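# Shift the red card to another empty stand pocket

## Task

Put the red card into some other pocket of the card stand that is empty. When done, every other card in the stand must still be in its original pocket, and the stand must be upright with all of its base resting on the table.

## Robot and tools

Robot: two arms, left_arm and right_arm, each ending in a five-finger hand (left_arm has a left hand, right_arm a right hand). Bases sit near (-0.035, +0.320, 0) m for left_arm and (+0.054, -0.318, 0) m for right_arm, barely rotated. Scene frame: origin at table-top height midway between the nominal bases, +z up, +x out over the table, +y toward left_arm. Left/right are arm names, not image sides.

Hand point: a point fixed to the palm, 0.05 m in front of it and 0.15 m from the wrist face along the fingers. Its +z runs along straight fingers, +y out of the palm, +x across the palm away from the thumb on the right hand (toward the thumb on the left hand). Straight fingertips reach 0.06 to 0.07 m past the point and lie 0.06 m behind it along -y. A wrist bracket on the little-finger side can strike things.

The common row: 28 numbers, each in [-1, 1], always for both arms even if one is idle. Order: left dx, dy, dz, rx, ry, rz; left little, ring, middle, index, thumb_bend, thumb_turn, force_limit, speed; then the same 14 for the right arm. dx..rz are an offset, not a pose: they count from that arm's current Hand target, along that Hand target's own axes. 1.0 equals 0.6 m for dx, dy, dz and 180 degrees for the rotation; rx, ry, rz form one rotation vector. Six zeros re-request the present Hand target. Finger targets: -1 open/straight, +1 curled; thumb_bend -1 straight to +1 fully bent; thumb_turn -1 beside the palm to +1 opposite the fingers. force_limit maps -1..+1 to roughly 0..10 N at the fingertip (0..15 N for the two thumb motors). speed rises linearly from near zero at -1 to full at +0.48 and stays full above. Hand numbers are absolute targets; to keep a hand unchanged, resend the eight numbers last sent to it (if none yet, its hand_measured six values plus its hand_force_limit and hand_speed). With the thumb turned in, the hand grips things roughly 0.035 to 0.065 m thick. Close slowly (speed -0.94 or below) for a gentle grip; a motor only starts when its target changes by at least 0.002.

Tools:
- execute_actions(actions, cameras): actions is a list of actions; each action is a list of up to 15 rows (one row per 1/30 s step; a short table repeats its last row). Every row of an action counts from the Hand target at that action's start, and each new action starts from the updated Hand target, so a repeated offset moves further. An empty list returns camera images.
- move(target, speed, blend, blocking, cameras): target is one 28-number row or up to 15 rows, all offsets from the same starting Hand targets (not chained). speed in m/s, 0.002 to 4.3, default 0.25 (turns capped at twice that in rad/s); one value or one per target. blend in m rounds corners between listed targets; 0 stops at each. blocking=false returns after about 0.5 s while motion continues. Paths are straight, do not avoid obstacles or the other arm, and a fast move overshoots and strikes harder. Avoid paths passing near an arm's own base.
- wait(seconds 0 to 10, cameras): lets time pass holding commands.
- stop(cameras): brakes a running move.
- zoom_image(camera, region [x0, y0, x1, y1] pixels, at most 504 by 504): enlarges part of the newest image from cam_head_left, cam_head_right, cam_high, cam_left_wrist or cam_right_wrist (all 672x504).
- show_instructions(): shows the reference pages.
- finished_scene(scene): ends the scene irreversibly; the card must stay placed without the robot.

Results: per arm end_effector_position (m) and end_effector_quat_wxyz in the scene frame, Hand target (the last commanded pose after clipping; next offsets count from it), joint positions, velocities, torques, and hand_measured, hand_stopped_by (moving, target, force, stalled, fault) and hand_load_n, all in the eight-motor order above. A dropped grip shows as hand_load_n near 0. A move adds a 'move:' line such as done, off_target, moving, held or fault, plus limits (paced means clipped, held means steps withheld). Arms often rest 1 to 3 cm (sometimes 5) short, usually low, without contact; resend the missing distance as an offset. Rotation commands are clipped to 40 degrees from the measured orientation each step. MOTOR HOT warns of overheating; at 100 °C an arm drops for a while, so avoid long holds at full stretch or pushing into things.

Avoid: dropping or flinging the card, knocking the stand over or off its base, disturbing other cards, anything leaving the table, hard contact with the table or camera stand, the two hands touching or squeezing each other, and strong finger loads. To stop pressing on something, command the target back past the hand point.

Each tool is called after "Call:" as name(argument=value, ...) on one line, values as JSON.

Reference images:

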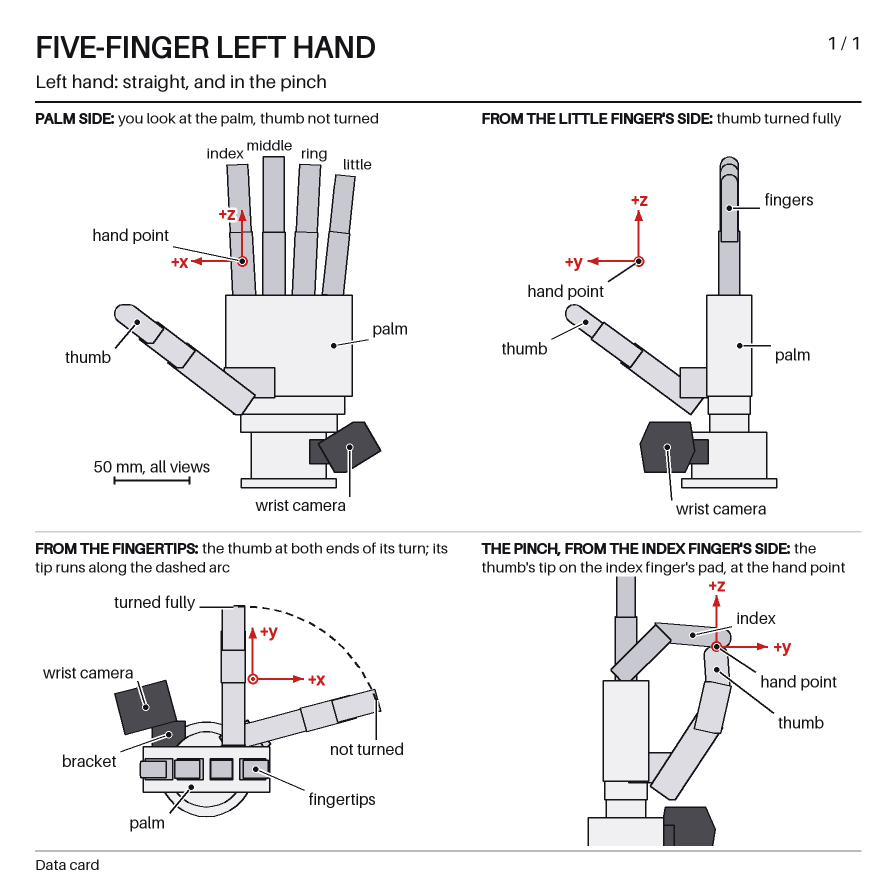

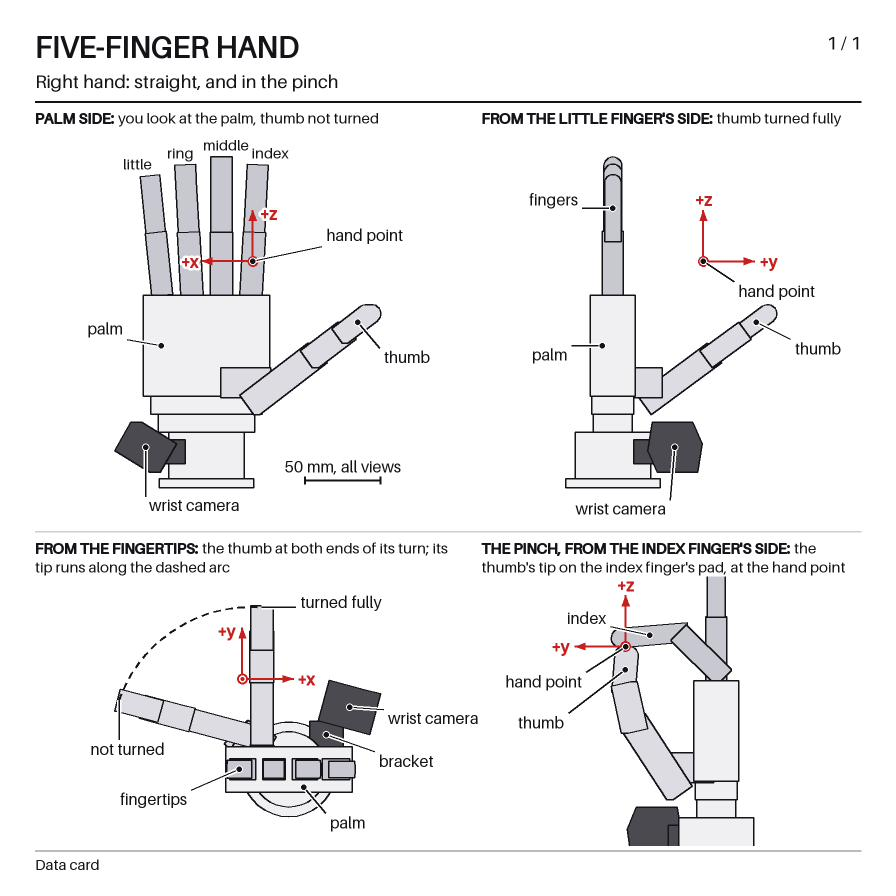

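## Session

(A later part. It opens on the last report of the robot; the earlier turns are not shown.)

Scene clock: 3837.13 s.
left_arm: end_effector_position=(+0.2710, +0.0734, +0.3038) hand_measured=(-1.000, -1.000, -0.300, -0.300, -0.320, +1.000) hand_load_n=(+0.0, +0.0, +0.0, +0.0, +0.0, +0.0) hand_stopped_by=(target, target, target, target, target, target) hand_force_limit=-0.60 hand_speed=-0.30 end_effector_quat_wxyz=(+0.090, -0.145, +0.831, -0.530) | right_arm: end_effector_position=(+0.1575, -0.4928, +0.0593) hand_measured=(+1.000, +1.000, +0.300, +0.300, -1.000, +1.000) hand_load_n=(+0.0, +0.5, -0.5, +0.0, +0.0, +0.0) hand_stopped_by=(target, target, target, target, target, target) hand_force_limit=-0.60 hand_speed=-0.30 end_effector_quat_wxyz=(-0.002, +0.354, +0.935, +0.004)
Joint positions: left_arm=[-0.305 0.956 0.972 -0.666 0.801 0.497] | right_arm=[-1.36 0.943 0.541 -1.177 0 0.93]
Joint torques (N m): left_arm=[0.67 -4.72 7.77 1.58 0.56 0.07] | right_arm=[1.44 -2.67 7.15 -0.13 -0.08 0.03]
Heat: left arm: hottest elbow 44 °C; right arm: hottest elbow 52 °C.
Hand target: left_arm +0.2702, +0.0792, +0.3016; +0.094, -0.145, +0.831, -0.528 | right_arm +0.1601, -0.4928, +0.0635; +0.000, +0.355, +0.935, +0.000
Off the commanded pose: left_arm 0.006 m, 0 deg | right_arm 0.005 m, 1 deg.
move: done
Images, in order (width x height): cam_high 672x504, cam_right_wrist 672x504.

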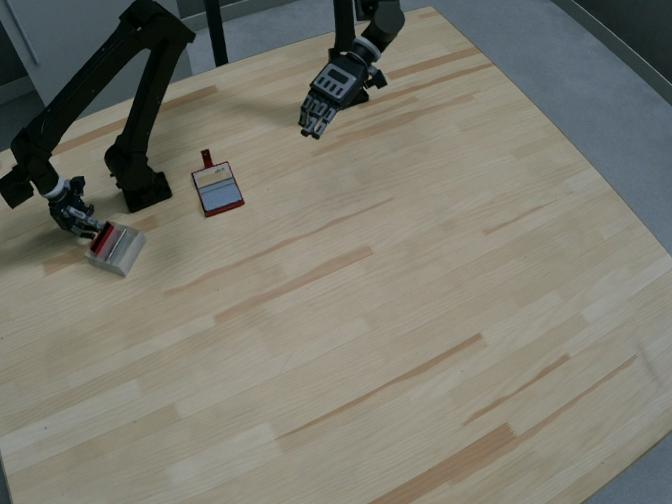

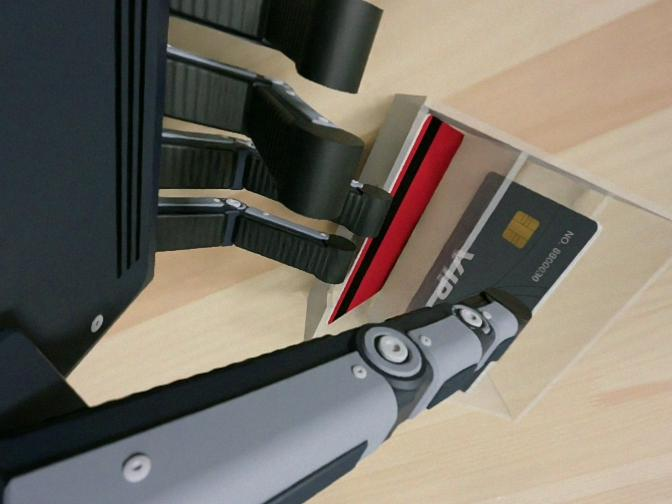

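Call:
move(target=[[0,0,0,0,0,0,-1,-1,-0.3,-0.3,-0.32,1,-0.6,-0.3,0,0,0,0,0,0,1,1,0.3,0.3,-0.55,1,-0.6,-0.5],[0,0,0,0,0,0,-1,-1,-0.3,-0.3,-0.32,1,-0.6,-0.3,0,0,0,0,0,0,1,1,0.3,0.3,-0.1,1,-0.6,-0.92]], speed=0.04, cameras=["cam_high","cam_right_wrist"])

Call:
zoom_image(camera="cam_high", region=[40, 180, 170, 290])

Call:
zoom_image(camera="cam_right_wrist", region=[260, 80, 640, 360])

Scene clock: 3858.53 s.
left_arm: end_effector_position=(+0.2710, +0.0734, +0.3038) hand_measured=(-1.000, -1.000, -0.300, -0.300, -0.320, +1.000) hand_load_n=(+0.0, +0.0, +0.0, +0.0, +0.0, +0.0) hand_stopped_by=(target, target, target, target, target, target) hand_force_limit=-0.60 hand_speed=-0.30 end_effector_quat_wxyz=(+0.090, -0.145, +0.831, -0.530) | right_arm: end_effector_position=(+0.1575, -0.4929, +0.0593) hand_measured=(+1.000, +1.000, +0.300, +0.300, -0.324, +1.000) hand_load_n=(+0.0, +0.0, +0.5, +0.0, +4.0, +0.5) hand_stopped_by=(target, target, target, target, force, target) hand_force_limit=-0.60 hand_speed=-0.92 end_effector_quat_wxyz=(-0.002, +0.355, +0.935, +0.004)
Joint positions: left_arm=[-0.305 0.956 0.972 -0.666 0.801 0.497] | right_arm=[-1.36 0.943 0.541 -1.177 0 0.93]
Joint torques (N m): left_arm=[0.67 -4.72 7.77 1.58 0.55 0.07] | right_arm=[1.44 -2.67 7.12 -0.13 -0.08 0.06]
Heat: left arm: hottest elbow 44 °C; right arm: hottest elbow 52 °C.
Hand target: left_arm +0.2702, +0.0792, +0.3016; +0.094, -0.145, +0.831, -0.528 | right_arm +0.1601, -0.4928, +0.0635; +0.000, +0.355, +0.935, +0.000
Off the commanded pose: left_arm 0.006 m, 0 deg | right_arm 0.005 m, 1 deg.
move: done
Images, in order (width x height): cam_high 672x504, cam_right_wrist 672x504.

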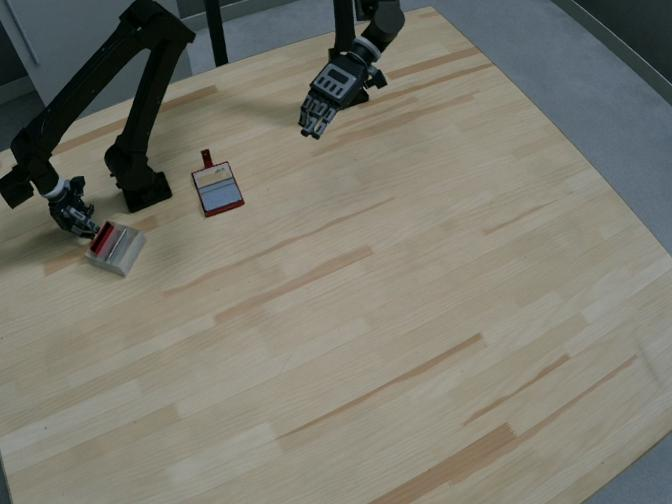

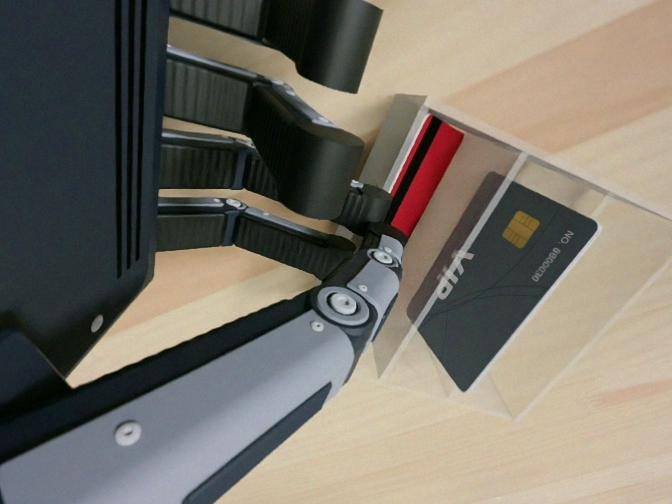

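Scaled by 3.877 from the camera's 672x504 image, which has a finer 960x720 frame.

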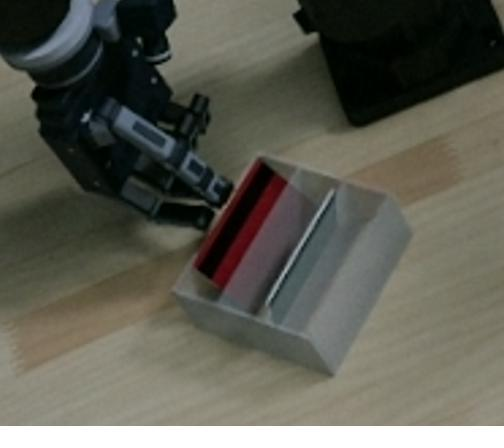

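Scaled by 1.326 from the camera's 672x504 image, which has a finer 960x720 frame.

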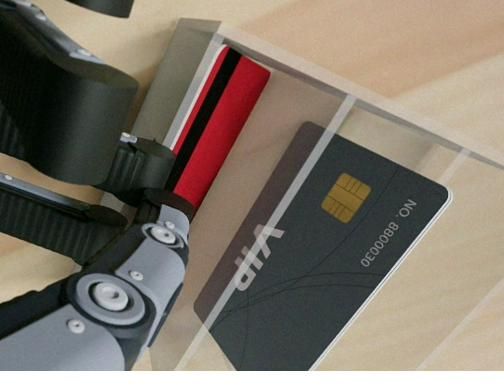

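Call:
move(target=[[0,0,0,0,0,0,-1,-1,-0.3,-0.3,-0.32,1,-0.6,-0.3,0,0,0,0,0,0,1,1,0.5,0.5,-0.1,1,-0.6,-0.94]], speed=0.04, cameras=["cam_high","cam_right_wrist"])

Call:
zoom_image(camera="cam_right_wrist", region=[260, 80, 640, 360])

Scene clock: 3866.13 s.
left_arm: end_effector_position=(+0.2710, +0.0734, +0.3038) hand_measured=(-1.000, -1.000, -0.300, -0.300, -0.320, +1.000) hand_load_n=(+0.0, -0.5, +0.0, +0.0, +0.0, +0.0) hand_stopped_by=(target, target, target, target, target, target) hand_force_limit=-0.60 hand_speed=-0.30 end_effector_quat_wxyz=(+0.090, -0.145, +0.831, -0.530) | right_arm: end_effector_position=(+0.1576, -0.4929, +0.0593) hand_measured=(+1.000, +1.000, +0.304, +0.400, -0.326, +1.000) hand_load_n=(+0.0, +0.0, +2.5, +2.5, +5.5, +0.5) hand_stopped_by=(target, target, force, force, force, target) hand_force_limit=-0.60 hand_speed=-0.94 end_effector_quat_wxyz=(-0.002, +0.355, +0.935, +0.004)
Joint positions: left_arm=[-0.305 0.956 0.972 -0.666 0.801 0.497] | right_arm=[-1.359 0.943 0.541 -1.177 0 0.931]
Joint torques (N m): left_arm=[0.67 -4.78 7.79 1.61 0.55 0.07] | right_arm=[1.49 -2.73 7.13 -0.13 -0.07 0.05]
Heat: left arm: hottest elbow 44 °C; right arm: hottest elbow 51 °C.
Hand target: left_arm +0.2702, +0.0792, +0.3016; +0.094, -0.145, +0.831, -0.528 | right_arm +0.1601, -0.4928, +0.0635; +0.000, +0.355, +0.935, +0.000
Off the commanded pose: left_arm 0.006 m, 0 deg | right_arm 0.005 m, 1 deg.
move: done
Images, in order (width x height): cam_high 672x504, cam_right_wrist 672x504.

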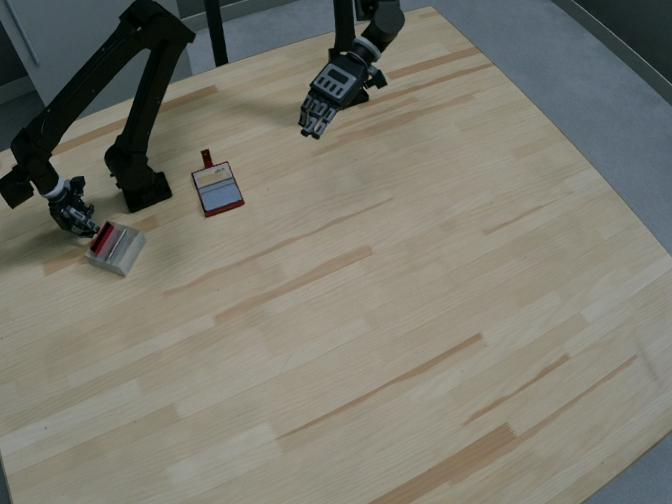

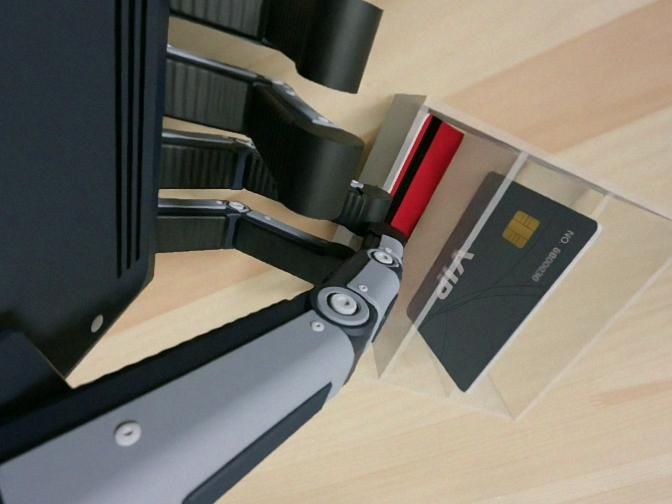

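Scaled by 1.326 from the camera's 672x504 image, which has a finer 960x720 frame.

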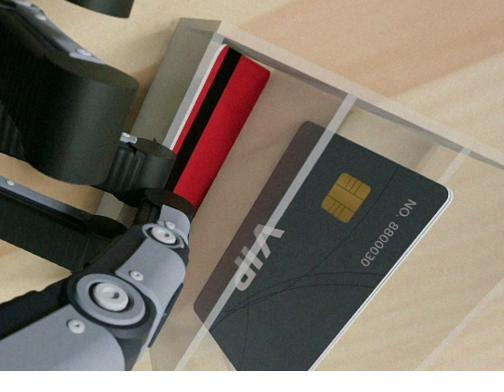

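Call:
move(target=[[0,0,0,0,0,0,-1,-1,-0.3,-0.3,-0.32,1,-0.6,-0.3,0,-0.005,-0.04,0,0,0,1,1,0.5,0.5,-0.1,1,-0.6,-0.94],[0,0,0,0,0,0,-1,-1,-0.3,-0.3,-0.32,1,-0.6,-0.3,0,-0.01,-0.16,0,0,0,1,1,0.5,0.5,-0.1,1,-0.6,-0.94]], speed=[0.05,0.1], blend=0.01, cameras=["cam_high","cam_right_wrist"])

Call:
zoom_image(camera="cam_high", region=[40, 150, 180, 290])

Call:
zoom_image(camera="cam_right_wrist", region=[260, 80, 640, 360])

Scene clock: 3878.67 s.
left_arm: end_effector_position=(+0.2710, +0.0734, +0.3038) hand_measured=(-1.000, -1.000, -0.300, -0.300, -0.320, +1.000) hand_load_n=(+0.0, +0.0, +0.0, +0.0, +0.0, +0.0) hand_stopped_by=(target, target, target, target, target, target) hand_force_limit=-0.60 hand_speed=-0.30 end_effector_quat_wxyz=(+0.090, -0.145, +0.831, -0.530) | right_arm: end_effector_position=(+0.1559, -0.4858, +0.1411) hand_measured=(+1.000, +1.000, +0.304, +0.400, -0.326, +1.000) hand_load_n=(+0.0, +0.0, +2.5, +2.5, +5.5, +0.0) hand_stopped_by=(target, target, force, force, force, target) hand_force_limit=-0.60 hand_speed=-0.94 end_effector_quat_wxyz=(-0.012, +0.355, +0.934, +0.019)
Joint positions: left_arm=[-0.305 0.956 0.972 -0.666 0.801 0.497] | right_arm=[-1.361 0.873 0.726 -1.47 0 0.931]
Joint torques (N m): left_arm=[0.67 -4.72 7.77 1.59 0.55 0.07] | right_arm=[-0.21 -2.2 10.48 -0.23 -0.04 -0.15]
Heat: left arm: hottest elbow 44 °C; right arm: hottest elbow 51 °C.
Hand target: left_arm +0.2702, +0.0792, +0.3016; +0.094, -0.145, +0.831, -0.528 | right_arm +0.1561, -0.4972, +0.1595; +0.000, +0.355, +0.935, +0.000
Off the commanded pose: left_arm 0.006 m, 0 deg | right_arm 0.022 m, 3 deg.
move: off_target (right_arm)
Images, in order (width x height): cam_high 672x504, cam_right_wrist 672x504.

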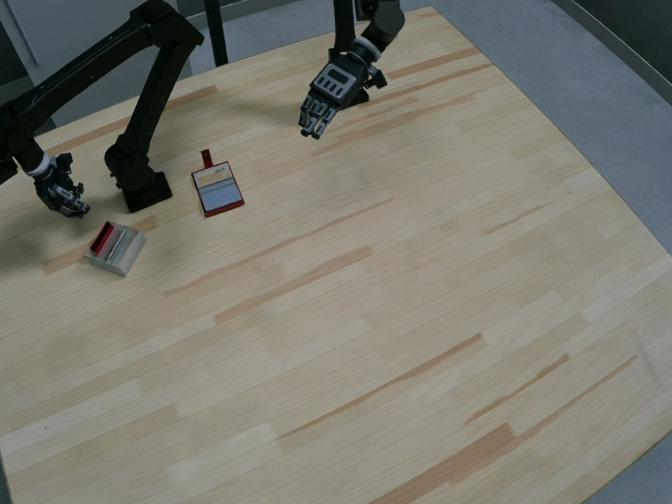

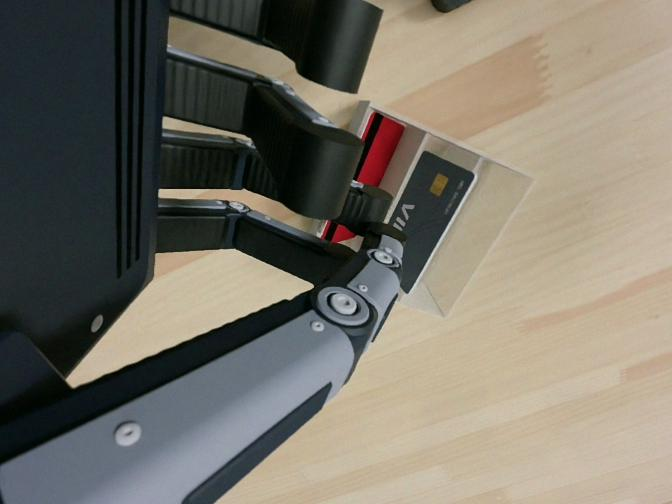

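Scaled by 3.600 from the camera's 672x504 image, which has a finer 960x720 frame.

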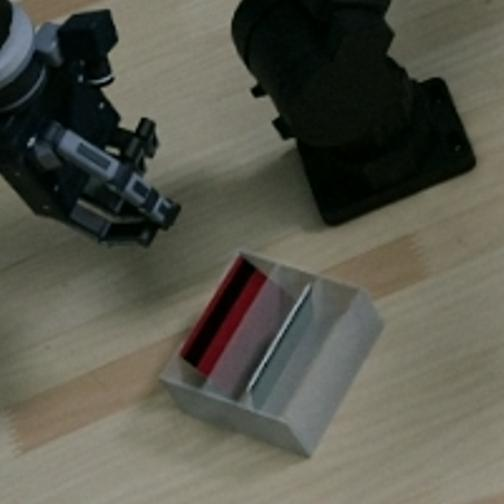

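Scaled by 1.326 from the camera's 672x504 image, which has a finer 960x720 frame.

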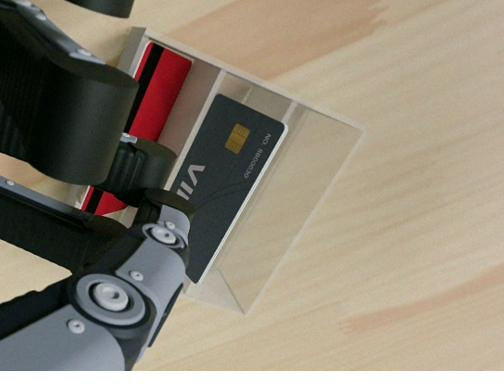

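Call:
move(target=[[0,0,0,0,0,0,-1,-1,-0.3,-0.3,-0.32,1,-0.6,-0.3,0,-0.046,0,0,0,0,1,1,0.4,0.54,-1,1,-0.6,-0.2],[0,0,0,0,0,0,-1,-1,-0.3,-0.3,-0.32,1,-0.6,-0.3,0,-0.046,0.08,0,0,0,1,1,0.4,0.54,-1,1,-0.6,-0.2]], speed=0.12, cameras=["cam_high","cam_right_wrist"])

Call:
zoom_image(camera="cam_right_wrist", region=[260, 80, 640, 360])

Scene clock: 4026.70 s.
left_arm: end_effector_position=(+0.2710, +0.0734, +0.3038) hand_measured=(-1.000, -1.000, -0.300, -0.300, -0.320, +1.000) hand_load_n=(+0.0, +0.0, +0.0, +0.0, +0.0, +0.0) hand_stopped_by=(target, target, target, target, target, target) hand_force_limit=-0.60 hand_speed=-0.30 end_effector_quat_wxyz=(+0.090, -0.145, +0.831, -0.530) | right_arm: end_effector_position=(+0.1395, -0.5148, +0.1138) hand_measured=(+1.000, +1.000, +0.304, +0.400, -1.000, +1.000) hand_load_n=(+0.5, +0.0, +0.0, +0.5, +0.0, +0.0) hand_stopped_by=(target, target, force, force, target, target) hand_force_limit=-0.60 hand_speed=-0.20 end_effector_quat_wxyz=(+0.000, +0.355, +0.935, -0.002)
Joint positions: left_arm=[-0.305 0.956 0.972 -0.666 0.801 0.497] | right_arm=[-1.458 0.934 0.688 -1.321 0.001 0.832]
Joint torques (N m): left_arm=[0.67 -4.72 7.79 1.59 0.55 0.07] | right_arm=[-0.38 -1.03 7.23 0.49 -0.11 -0.14]
Heat: left arm: hottest elbow 44 °C; right arm: hottest elbow 57 °C.
Hand target: left_arm +0.2702, +0.0792, +0.3016; +0.094, -0.145, +0.831, -0.528 | right_arm +0.1378, -0.5179, +0.1116; +0.000, +0.355, +0.935, +0.000
Off the commanded pose: left_arm 0.006 m, 0 deg | right_arm 0.004 m, 0 deg.
move: done
Images, in order (width x height): cam_high 672x504, cam_right_wrist 672x504.

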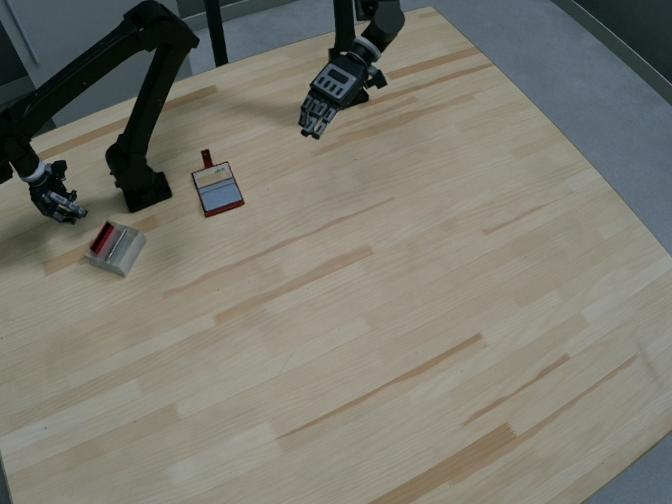

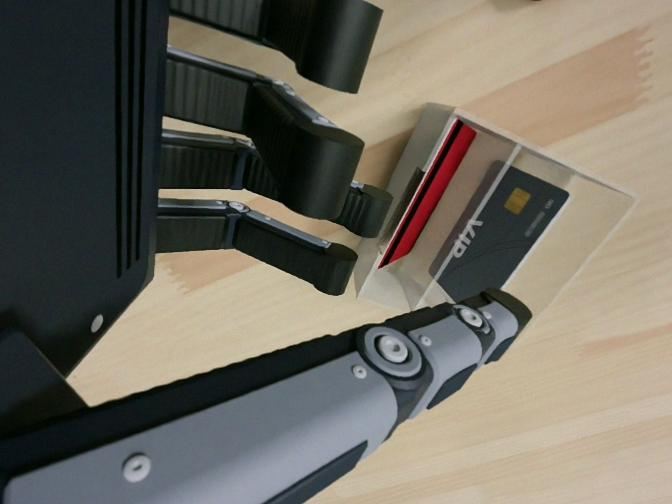

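Scaled by 1.326 from the camera's 672x504 image, which has a finer 960x720 frame.

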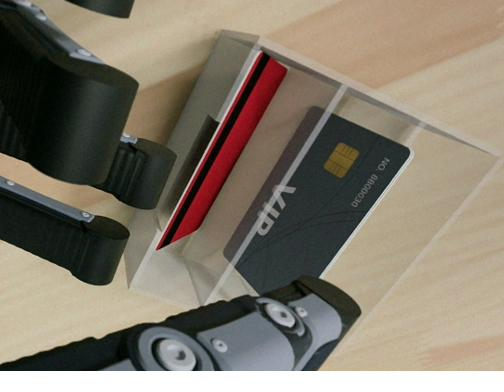

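Call:
move(target=[[0,0,0,0,0,0,-1,-1,-0.3,-0.3,-0.32,1,-0.6,-0.3,-0.008,0,0,0,0,0,1,1,0.402,0.542,-1,1,-0.6,-0.3],[0,0,0,0,0,0,-1,-1,-0.3,-0.3,-0.32,1,-0.6,-0.3,-0.008,0,0.097,0,0,0,1,1,0.402,0.542,-1,1,-0.6,-0.3]], speed=0.1, cameras=["cam_high","cam_right_wrist"])

Call:
zoom_image(camera="cam_right_wrist", region=[260, 80, 640, 360])

Scene clock: 4048.13 s.
left_arm: end_effector_position=(+0.2710, +0.0734, +0.3038) hand_measured=(-1.000, -1.000, -0.300, -0.300, -0.320, +1.000) hand_load_n=(+0.0, +0.0, +0.0, +0.0, +0.0, +0.0) hand_stopped_by=(target, target, target, target, target, target) hand_force_limit=-0.60 hand_speed=-0.30 end_effector_quat_wxyz=(+0.090, -0.145, +0.831, -0.530) | right_arm: end_effector_position=(+0.1400, -0.5195, +0.0562) hand_measured=(+1.000, +1.000, +0.402, +0.542, -1.000, +1.000) hand_load_n=(+0.0, +0.0, +0.0, +0.0, +0.0, +0.0) hand_stopped_by=(target, target, target, target, target, target) hand_force_limit=-0.60 hand_speed=-0.30 end_effector_quat_wxyz=(+0.001, +0.355, +0.935, -0.003)
Joint positions: left_arm=[-0.305 0.956 0.972 -0.666 0.801 0.497] | right_arm=[-1.458 1.018 0.575 -1.122 0.001 0.832]
Joint torques (N m): left_arm=[0.67 -4.72 7.79 1.59 0.55 0.07] | right_arm=[0.79 -1.32 6.65 0.64 -0.12 -0.02]
Heat: left arm: hottest elbow 44 °C; right arm: hottest elbow 55 °C.
Hand target: left_arm +0.2702, +0.0792, +0.3016; +0.094, -0.145, +0.831, -0.528 | right_arm +0.1414, -0.5211, +0.0533; +0.000, +0.355, +0.935, +0.000
Off the commanded pose: left_arm 0.006 m, 0 deg | right_arm 0.004 m, 0 deg.
move: done
Images, in order (width x height): cam_high 672x504, cam_right_wrist 672x504.

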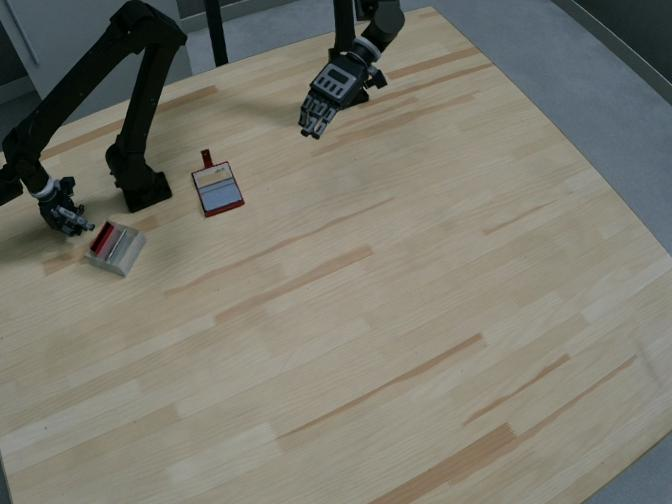

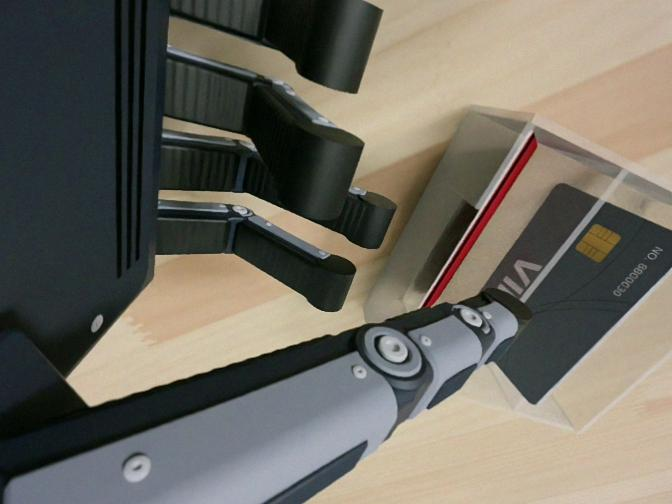

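Scaled by 1.326 from the camera's 672x504 image, which has a finer 960x720 frame.

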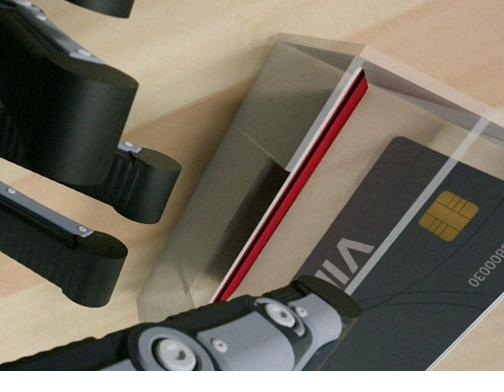

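Call:
zoom_image(camera="cam_right_wrist", region=[360, 90, 560, 320])

Scaled by 2.191 from the camera's 672x504 image, which has a finer 960x720 frame.

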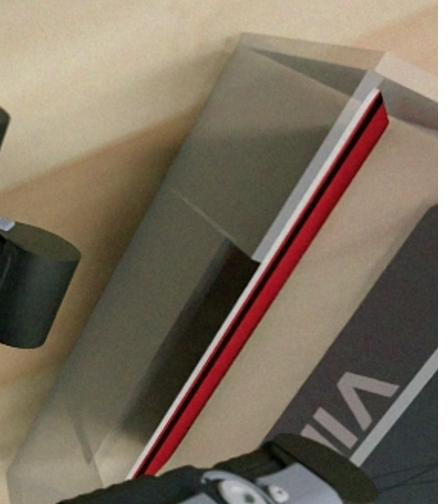

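Call:
move(target=[[0,0,0,0,0,0,-1,-1,-0.3,-0.3,-0.32,1,-0.6,-0.3,0,0,0.0125,0,0,0,1,1,0.402,0.542,-1,1,-0.6,-0.3]], speed=0.06, cameras=["cam_right_wrist"])

Call:
zoom_image(camera="cam_right_wrist", region=[330, 80, 600, 330])

Scene clock: 4219.50 s.
left_arm: end_effector_position=(+0.2710, +0.0734, +0.3038) hand_measured=(-1.000, -1.000, -0.300, -0.300, -0.320, +1.000) hand_load_n=(+0.0, +0.0, +0.0, +0.0, +0.0, +0.0) hand_stopped_by=(target, target, target, target, target, target) hand_force_limit=-0.60 hand_speed=-0.30 end_effector_quat_wxyz=(+0.090, -0.145, +0.831, -0.530) | right_arm: end_effector_position=(+0.1400, -0.5199, +0.0490) hand_measured=(+1.000, +1.000, +0.402, +0.542, -1.000, +1.000) hand_load_n=(+0.0, +0.0, +0.0, +0.0, -0.5, +0.0) hand_stopped_by=(target, target, target, target, target, target) hand_force_limit=-0.60 hand_speed=-0.30 end_effector_quat_wxyz=(+0.001, +0.355, +0.935, -0.003)
Joint positions: left_arm=[-0.305 0.956 0.972 -0.666 0.801 0.497] | right_arm=[-1.458 1.031 0.561 -1.095 0.001 0.832]
Joint torques (N m): left_arm=[0.67 -4.72 7.77 1.58 0.55 0.07] | right_arm=[0.73 -1.44 6.53 0.66 -0.12 -0.02]
Heat: left arm: hottest elbow 44 °C; right arm: hottest elbow 50 °C.
Hand target: left_arm +0.2702, +0.0792, +0.3016; +0.094, -0.145, +0.831, -0.528 | right_arm +0.1414, -0.5211, +0.0458; +0.000, +0.355, +0.935, +0.000
Off the commanded pose: left_arm 0.006 m, 0 deg | right_arm 0.004 m, 0 deg.
move: done
Images, in order (width x height): cam_right_wrist 672x504.

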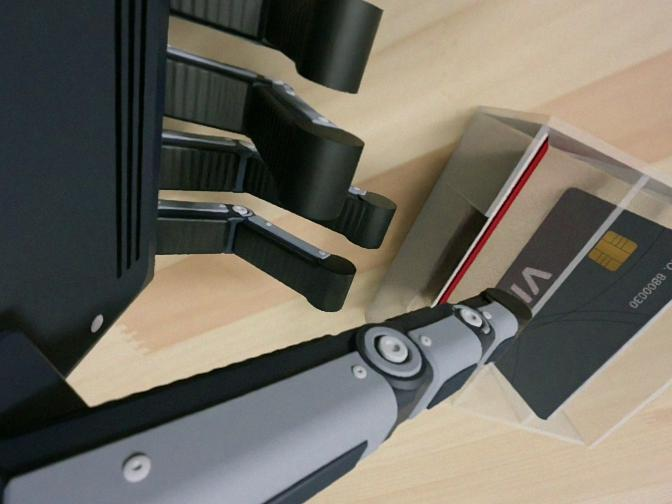

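Scaled by 1.867 from the camera's 672x504 image, which has a finer 960x720 frame.

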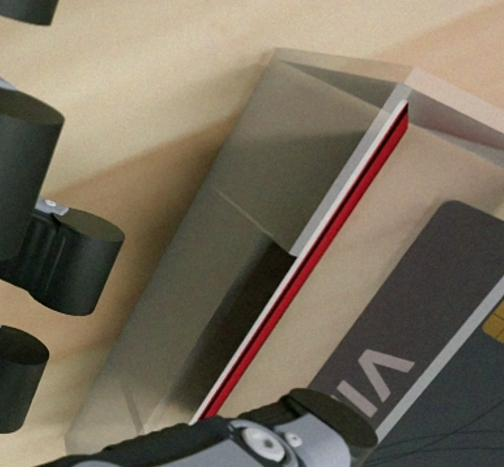

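Call:
move(target=[[0,0,0,0,0,0,-1,-1,-0.3,-0.3,-0.32,1,-0.6,-0.3,0,0.037,-0.004,0,0,0,1,1,0.402,0.542,-1,1,-0.6,-0.3]], speed=0.06, cameras=["cam_right_wrist","cam_high"])

Call:
zoom_image(camera="cam_right_wrist", region=[330, 80, 600, 330])

Scene clock: 4242.40 s.
left_arm: end_effector_position=(+0.2710, +0.0734, +0.3038) hand_measured=(-1.000, -1.000, -0.300, -0.300, -0.320, +1.000) hand_load_n=(+0.0, +0.0, +0.0, +0.0, +0.0, +0.0) hand_stopped_by=(target, target, target, target, target, target) hand_force_limit=-0.60 hand_speed=-0.30 end_effector_quat_wxyz=(+0.090, -0.145, +0.831, -0.530) | right_arm: end_effector_position=(+0.1538, -0.5067, +0.0459) hand_measured=(+1.000, +1.000, +0.402, +0.542, -1.000, +1.000) hand_load_n=(+0.0, +0.0, +0.0, +0.0, +0.0, +0.5) hand_stopped_by=(target, target, target, target, target, target) hand_force_limit=-0.60 hand_speed=-0.30 end_effector_quat_wxyz=(-0.001, +0.355, +0.935, +0.001)
Joint positions: left_arm=[-0.305 0.956 0.972 -0.666 0.801 0.497] | right_arm=[-1.389 1.006 0.537 -1.104 0 0.901]
Joint torques (N m): left_arm=[0.67 -4.66 7.79 1.59 0.55 0.07] | right_arm=[1.32 -3.31 6.52 -0.12 -0.09 0.04]
Heat: left arm: hottest elbow 44 °C; right arm: hottest elbow 51 °C.
Hand target: left_arm +0.2702, +0.0792, +0.3016; +0.094, -0.145, +0.831, -0.528 | right_arm +0.1561, -0.5046, +0.0483; +0.000, +0.355, +0.935, +0.000
Off the commanded pose: left_arm 0.006 m, 0 deg | right_arm 0.004 m, 0 deg.
move: done
Images, in order (width x height): cam_high 672x504, cam_right_wrist 672x504.

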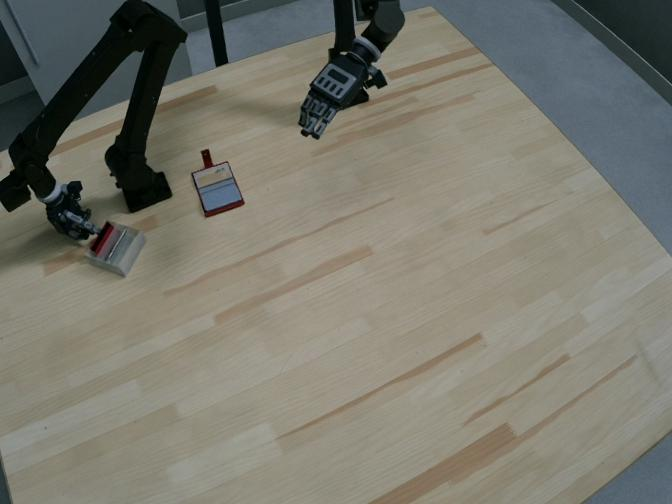

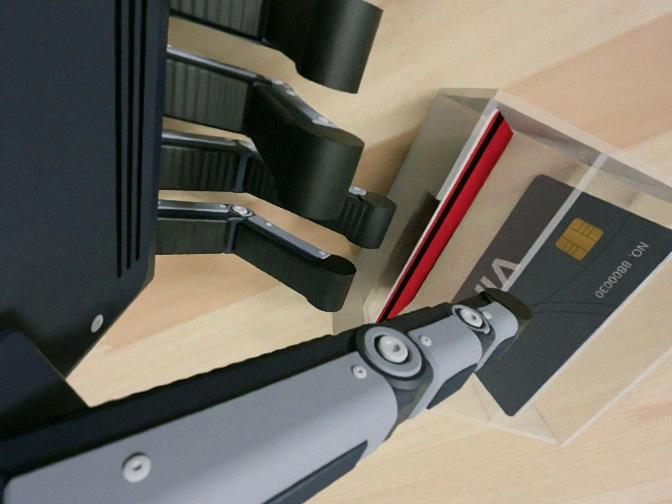

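Scaled by 1.867 from the camera's 672x504 image, which has a finer 960x720 frame.

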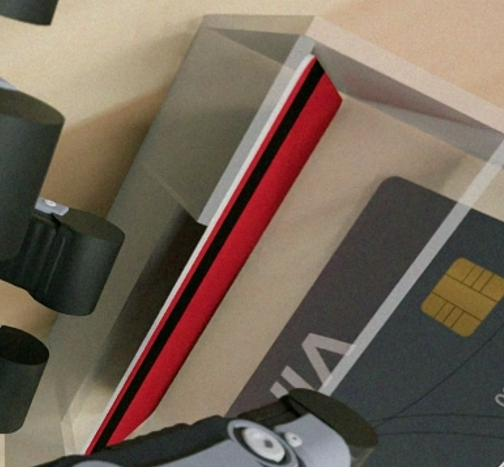

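Call:
zoom_image(camera="cam_high", region=[50, 190, 150, 280])

Scaled by 5.040 from the camera's 672x504 image, which has a finer 960x720 frame.

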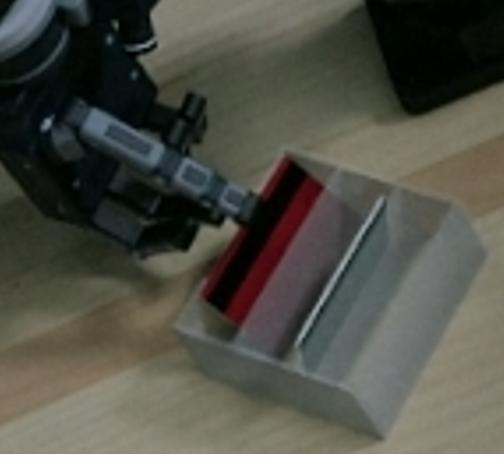

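Call:
move(target=[[0,0,0,0,0,0,-1,-1,-0.3,-0.3,-0.32,1,-0.6,-0.3,0,0.015,0,0,0,0,1,1,0.402,0.542,-1,1,-0.6,-0.3]], speed=0.05, cameras=["cam_right_wrist","cam_high"])

Call:
zoom_image(camera="cam_right_wrist", region=[330, 80, 600, 330])

Call:
zoom_image(camera="cam_high", region=[50, 190, 150, 280])

Scene clock: 4272.40 s.
left_arm: end_effector_position=(+0.2710, +0.0734, +0.3038) hand_measured=(-1.000, -1.000, -0.300, -0.300, -0.320, +1.000) hand_load_n=(+0.0, -0.5, +0.0, +0.0, +0.0, +0.0) hand_stopped_by=(target, target, target, target, target, target) hand_force_limit=-0.60 hand_speed=-0.30 end_effector_quat_wxyz=(+0.090, -0.145, +0.831, -0.530) | right_arm: end_effector_position=(+0.1599, -0.4999, +0.0458) hand_measured=(+1.000, +1.000, +0.402, +0.542, -1.000, +1.000) hand_load_n=(+0.0, +0.0, +0.0, +0.0, +0.0, +0.0) hand_stopped_by=(target, target, target, target, target, target) hand_force_limit=-0.60 hand_speed=-0.30 end_effector_quat_wxyz=(-0.001, +0.354, +0.935, +0.002)
Joint positions: left_arm=[-0.305 0.956 0.972 -0.666 0.801 0.497] | right_arm=[-1.355 0.988 0.526 -1.113 0 0.935]
Joint torques (N m): left_arm=[0.67 -4.72 7.79 1.59 0.55 0.07] | right_arm=[1.38 -3.14 6.52 -0.12 -0.09 0.05]
Heat: left arm: hottest elbow 44 °C; right arm: hottest elbow 50 °C.
Hand target: left_arm +0.2702, +0.0792, +0.3016; +0.094, -0.145, +0.831, -0.528 | right_arm +0.1621, -0.4978, +0.0483; +0.000, +0.355, +0.935, +0.000
Off the commanded pose: left_arm 0.006 m, 0 deg | right_arm 0.004 m, 0 deg.
move: done
Images, in order (width x height): cam_high 672x504, cam_right_wrist 672x504.

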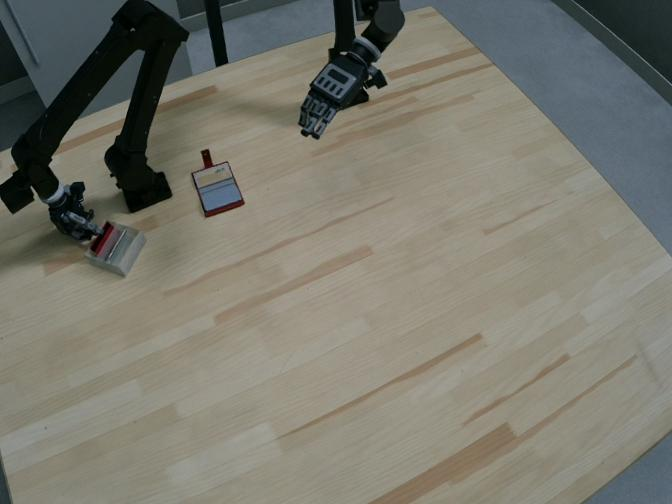

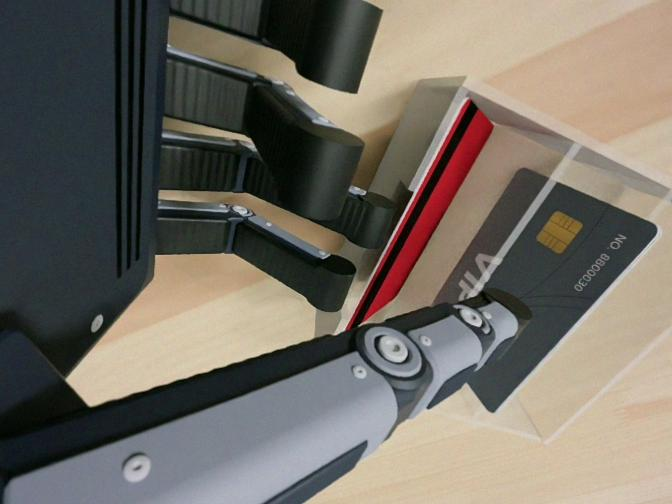

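Scaled by 1.867 from the camera's 672x504 image, which has a finer 960x720 frame.

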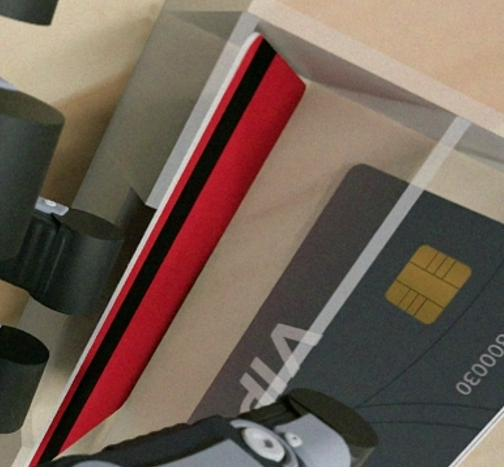

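Scaled by 5.040 from the camera's 672x504 image, which has a finer 960x720 frame.

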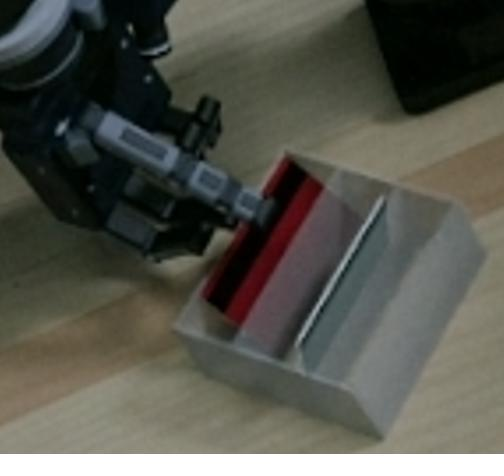

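Call:
move(target=[[0,0,0,0,0,0,-1,-1,-0.3,-0.3,-0.32,1,-0.6,-0.3,0,0.0125,0,0,0,0,1,1,0.402,0.542,-1,1,-0.6,-0.3]], speed=0.05, cameras=["cam_right_wrist","cam_high"])

Call:
zoom_image(camera="cam_right_wrist", region=[330, 60, 600, 310])

Call:
zoom_image(camera="cam_high", region=[50, 190, 150, 280])

Scene clock: 4292.63 s.
left_arm: end_effector_position=(+0.2710, +0.0734, +0.3038) hand_measured=(-1.000, -1.000, -0.300, -0.300, -0.320, +1.000) hand_load_n=(+0.0, +0.0, +0.0, +0.0, +0.0, +0.0) hand_stopped_by=(target, target, target, target, target, target) hand_force_limit=-0.60 hand_speed=-0.30 end_effector_quat_wxyz=(+0.090, -0.145, +0.831, -0.530) | right_arm: end_effector_position=(+0.1649, -0.4943, +0.0458) hand_measured=(+1.000, +1.000, +0.402, +0.542, -1.000, +1.000) hand_load_n=(+0.0, +0.0, +0.0, +0.0, -0.5, +0.0) hand_stopped_by=(target, target, target, target, target, target) hand_force_limit=-0.60 hand_speed=-0.30 end_effector_quat_wxyz=(-0.001, +0.355, +0.935, +0.002)
Joint positions: left_arm=[-0.305 0.956 0.972 -0.666 0.801 0.497] | right_arm=[-1.326 0.972 0.517 -1.12 0 0.964]
Joint torques (N m): left_arm=[0.73 -4.66 7.79 1.58 0.55 0.07] | right_arm=[1.49 -2.9 6.54 -0.1 -0.09 0.05]
Heat: left arm: hottest elbow 44 °C; right arm: hottest elbow 50 °C.
Hand target: left_arm +0.2702, +0.0792, +0.3016; +0.094, -0.145, +0.831, -0.528 | right_arm +0.1670, -0.4921, +0.0482; +0.000, +0.355, +0.935, +0.000
Off the commanded pose: left_arm 0.006 m, 0 deg | right_arm 0.004 m, 0 deg.
move: done
Images, in order (width x height): cam_high 672x504, cam_right_wrist 672x504.

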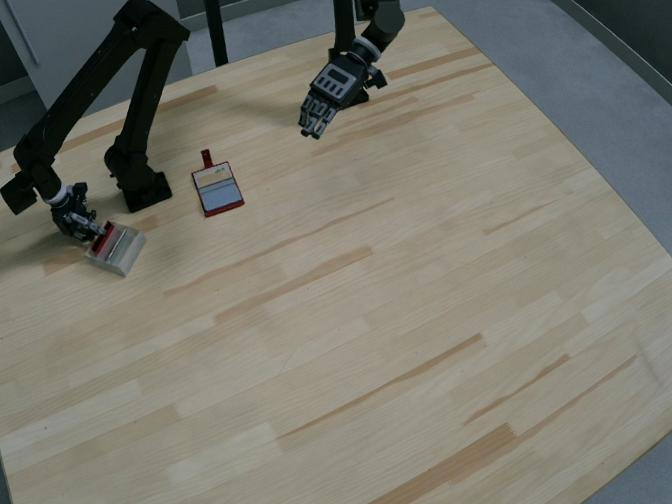

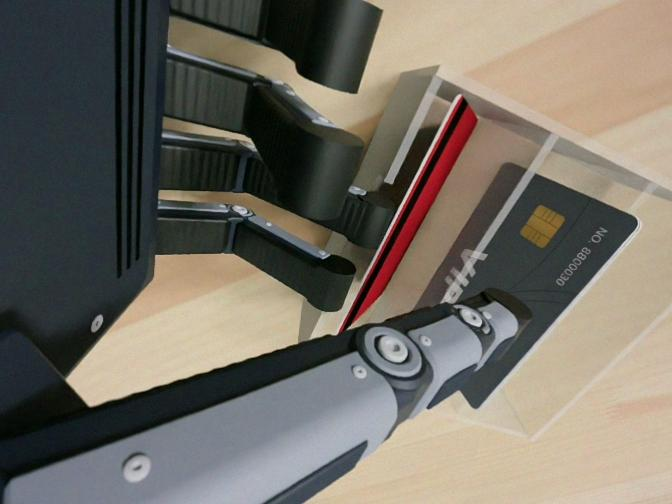

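Scaled by 1.867 from the camera's 672x504 image, which has a finer 960x720 frame.

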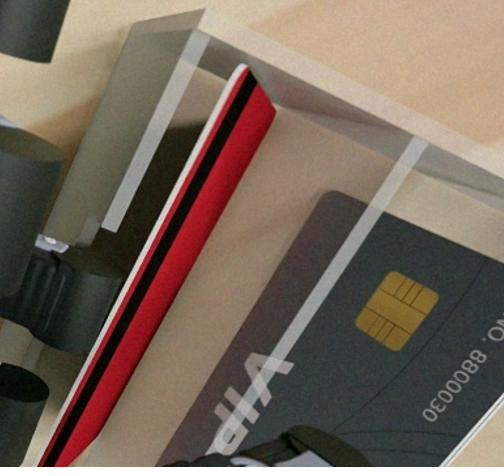

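Scaled by 5.040 from the camera's 672x504 image, which has a finer 960x720 frame.

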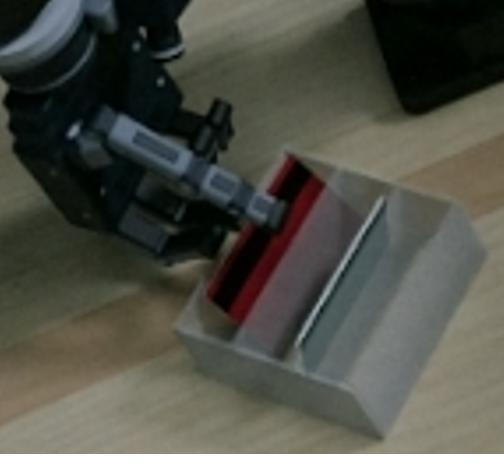

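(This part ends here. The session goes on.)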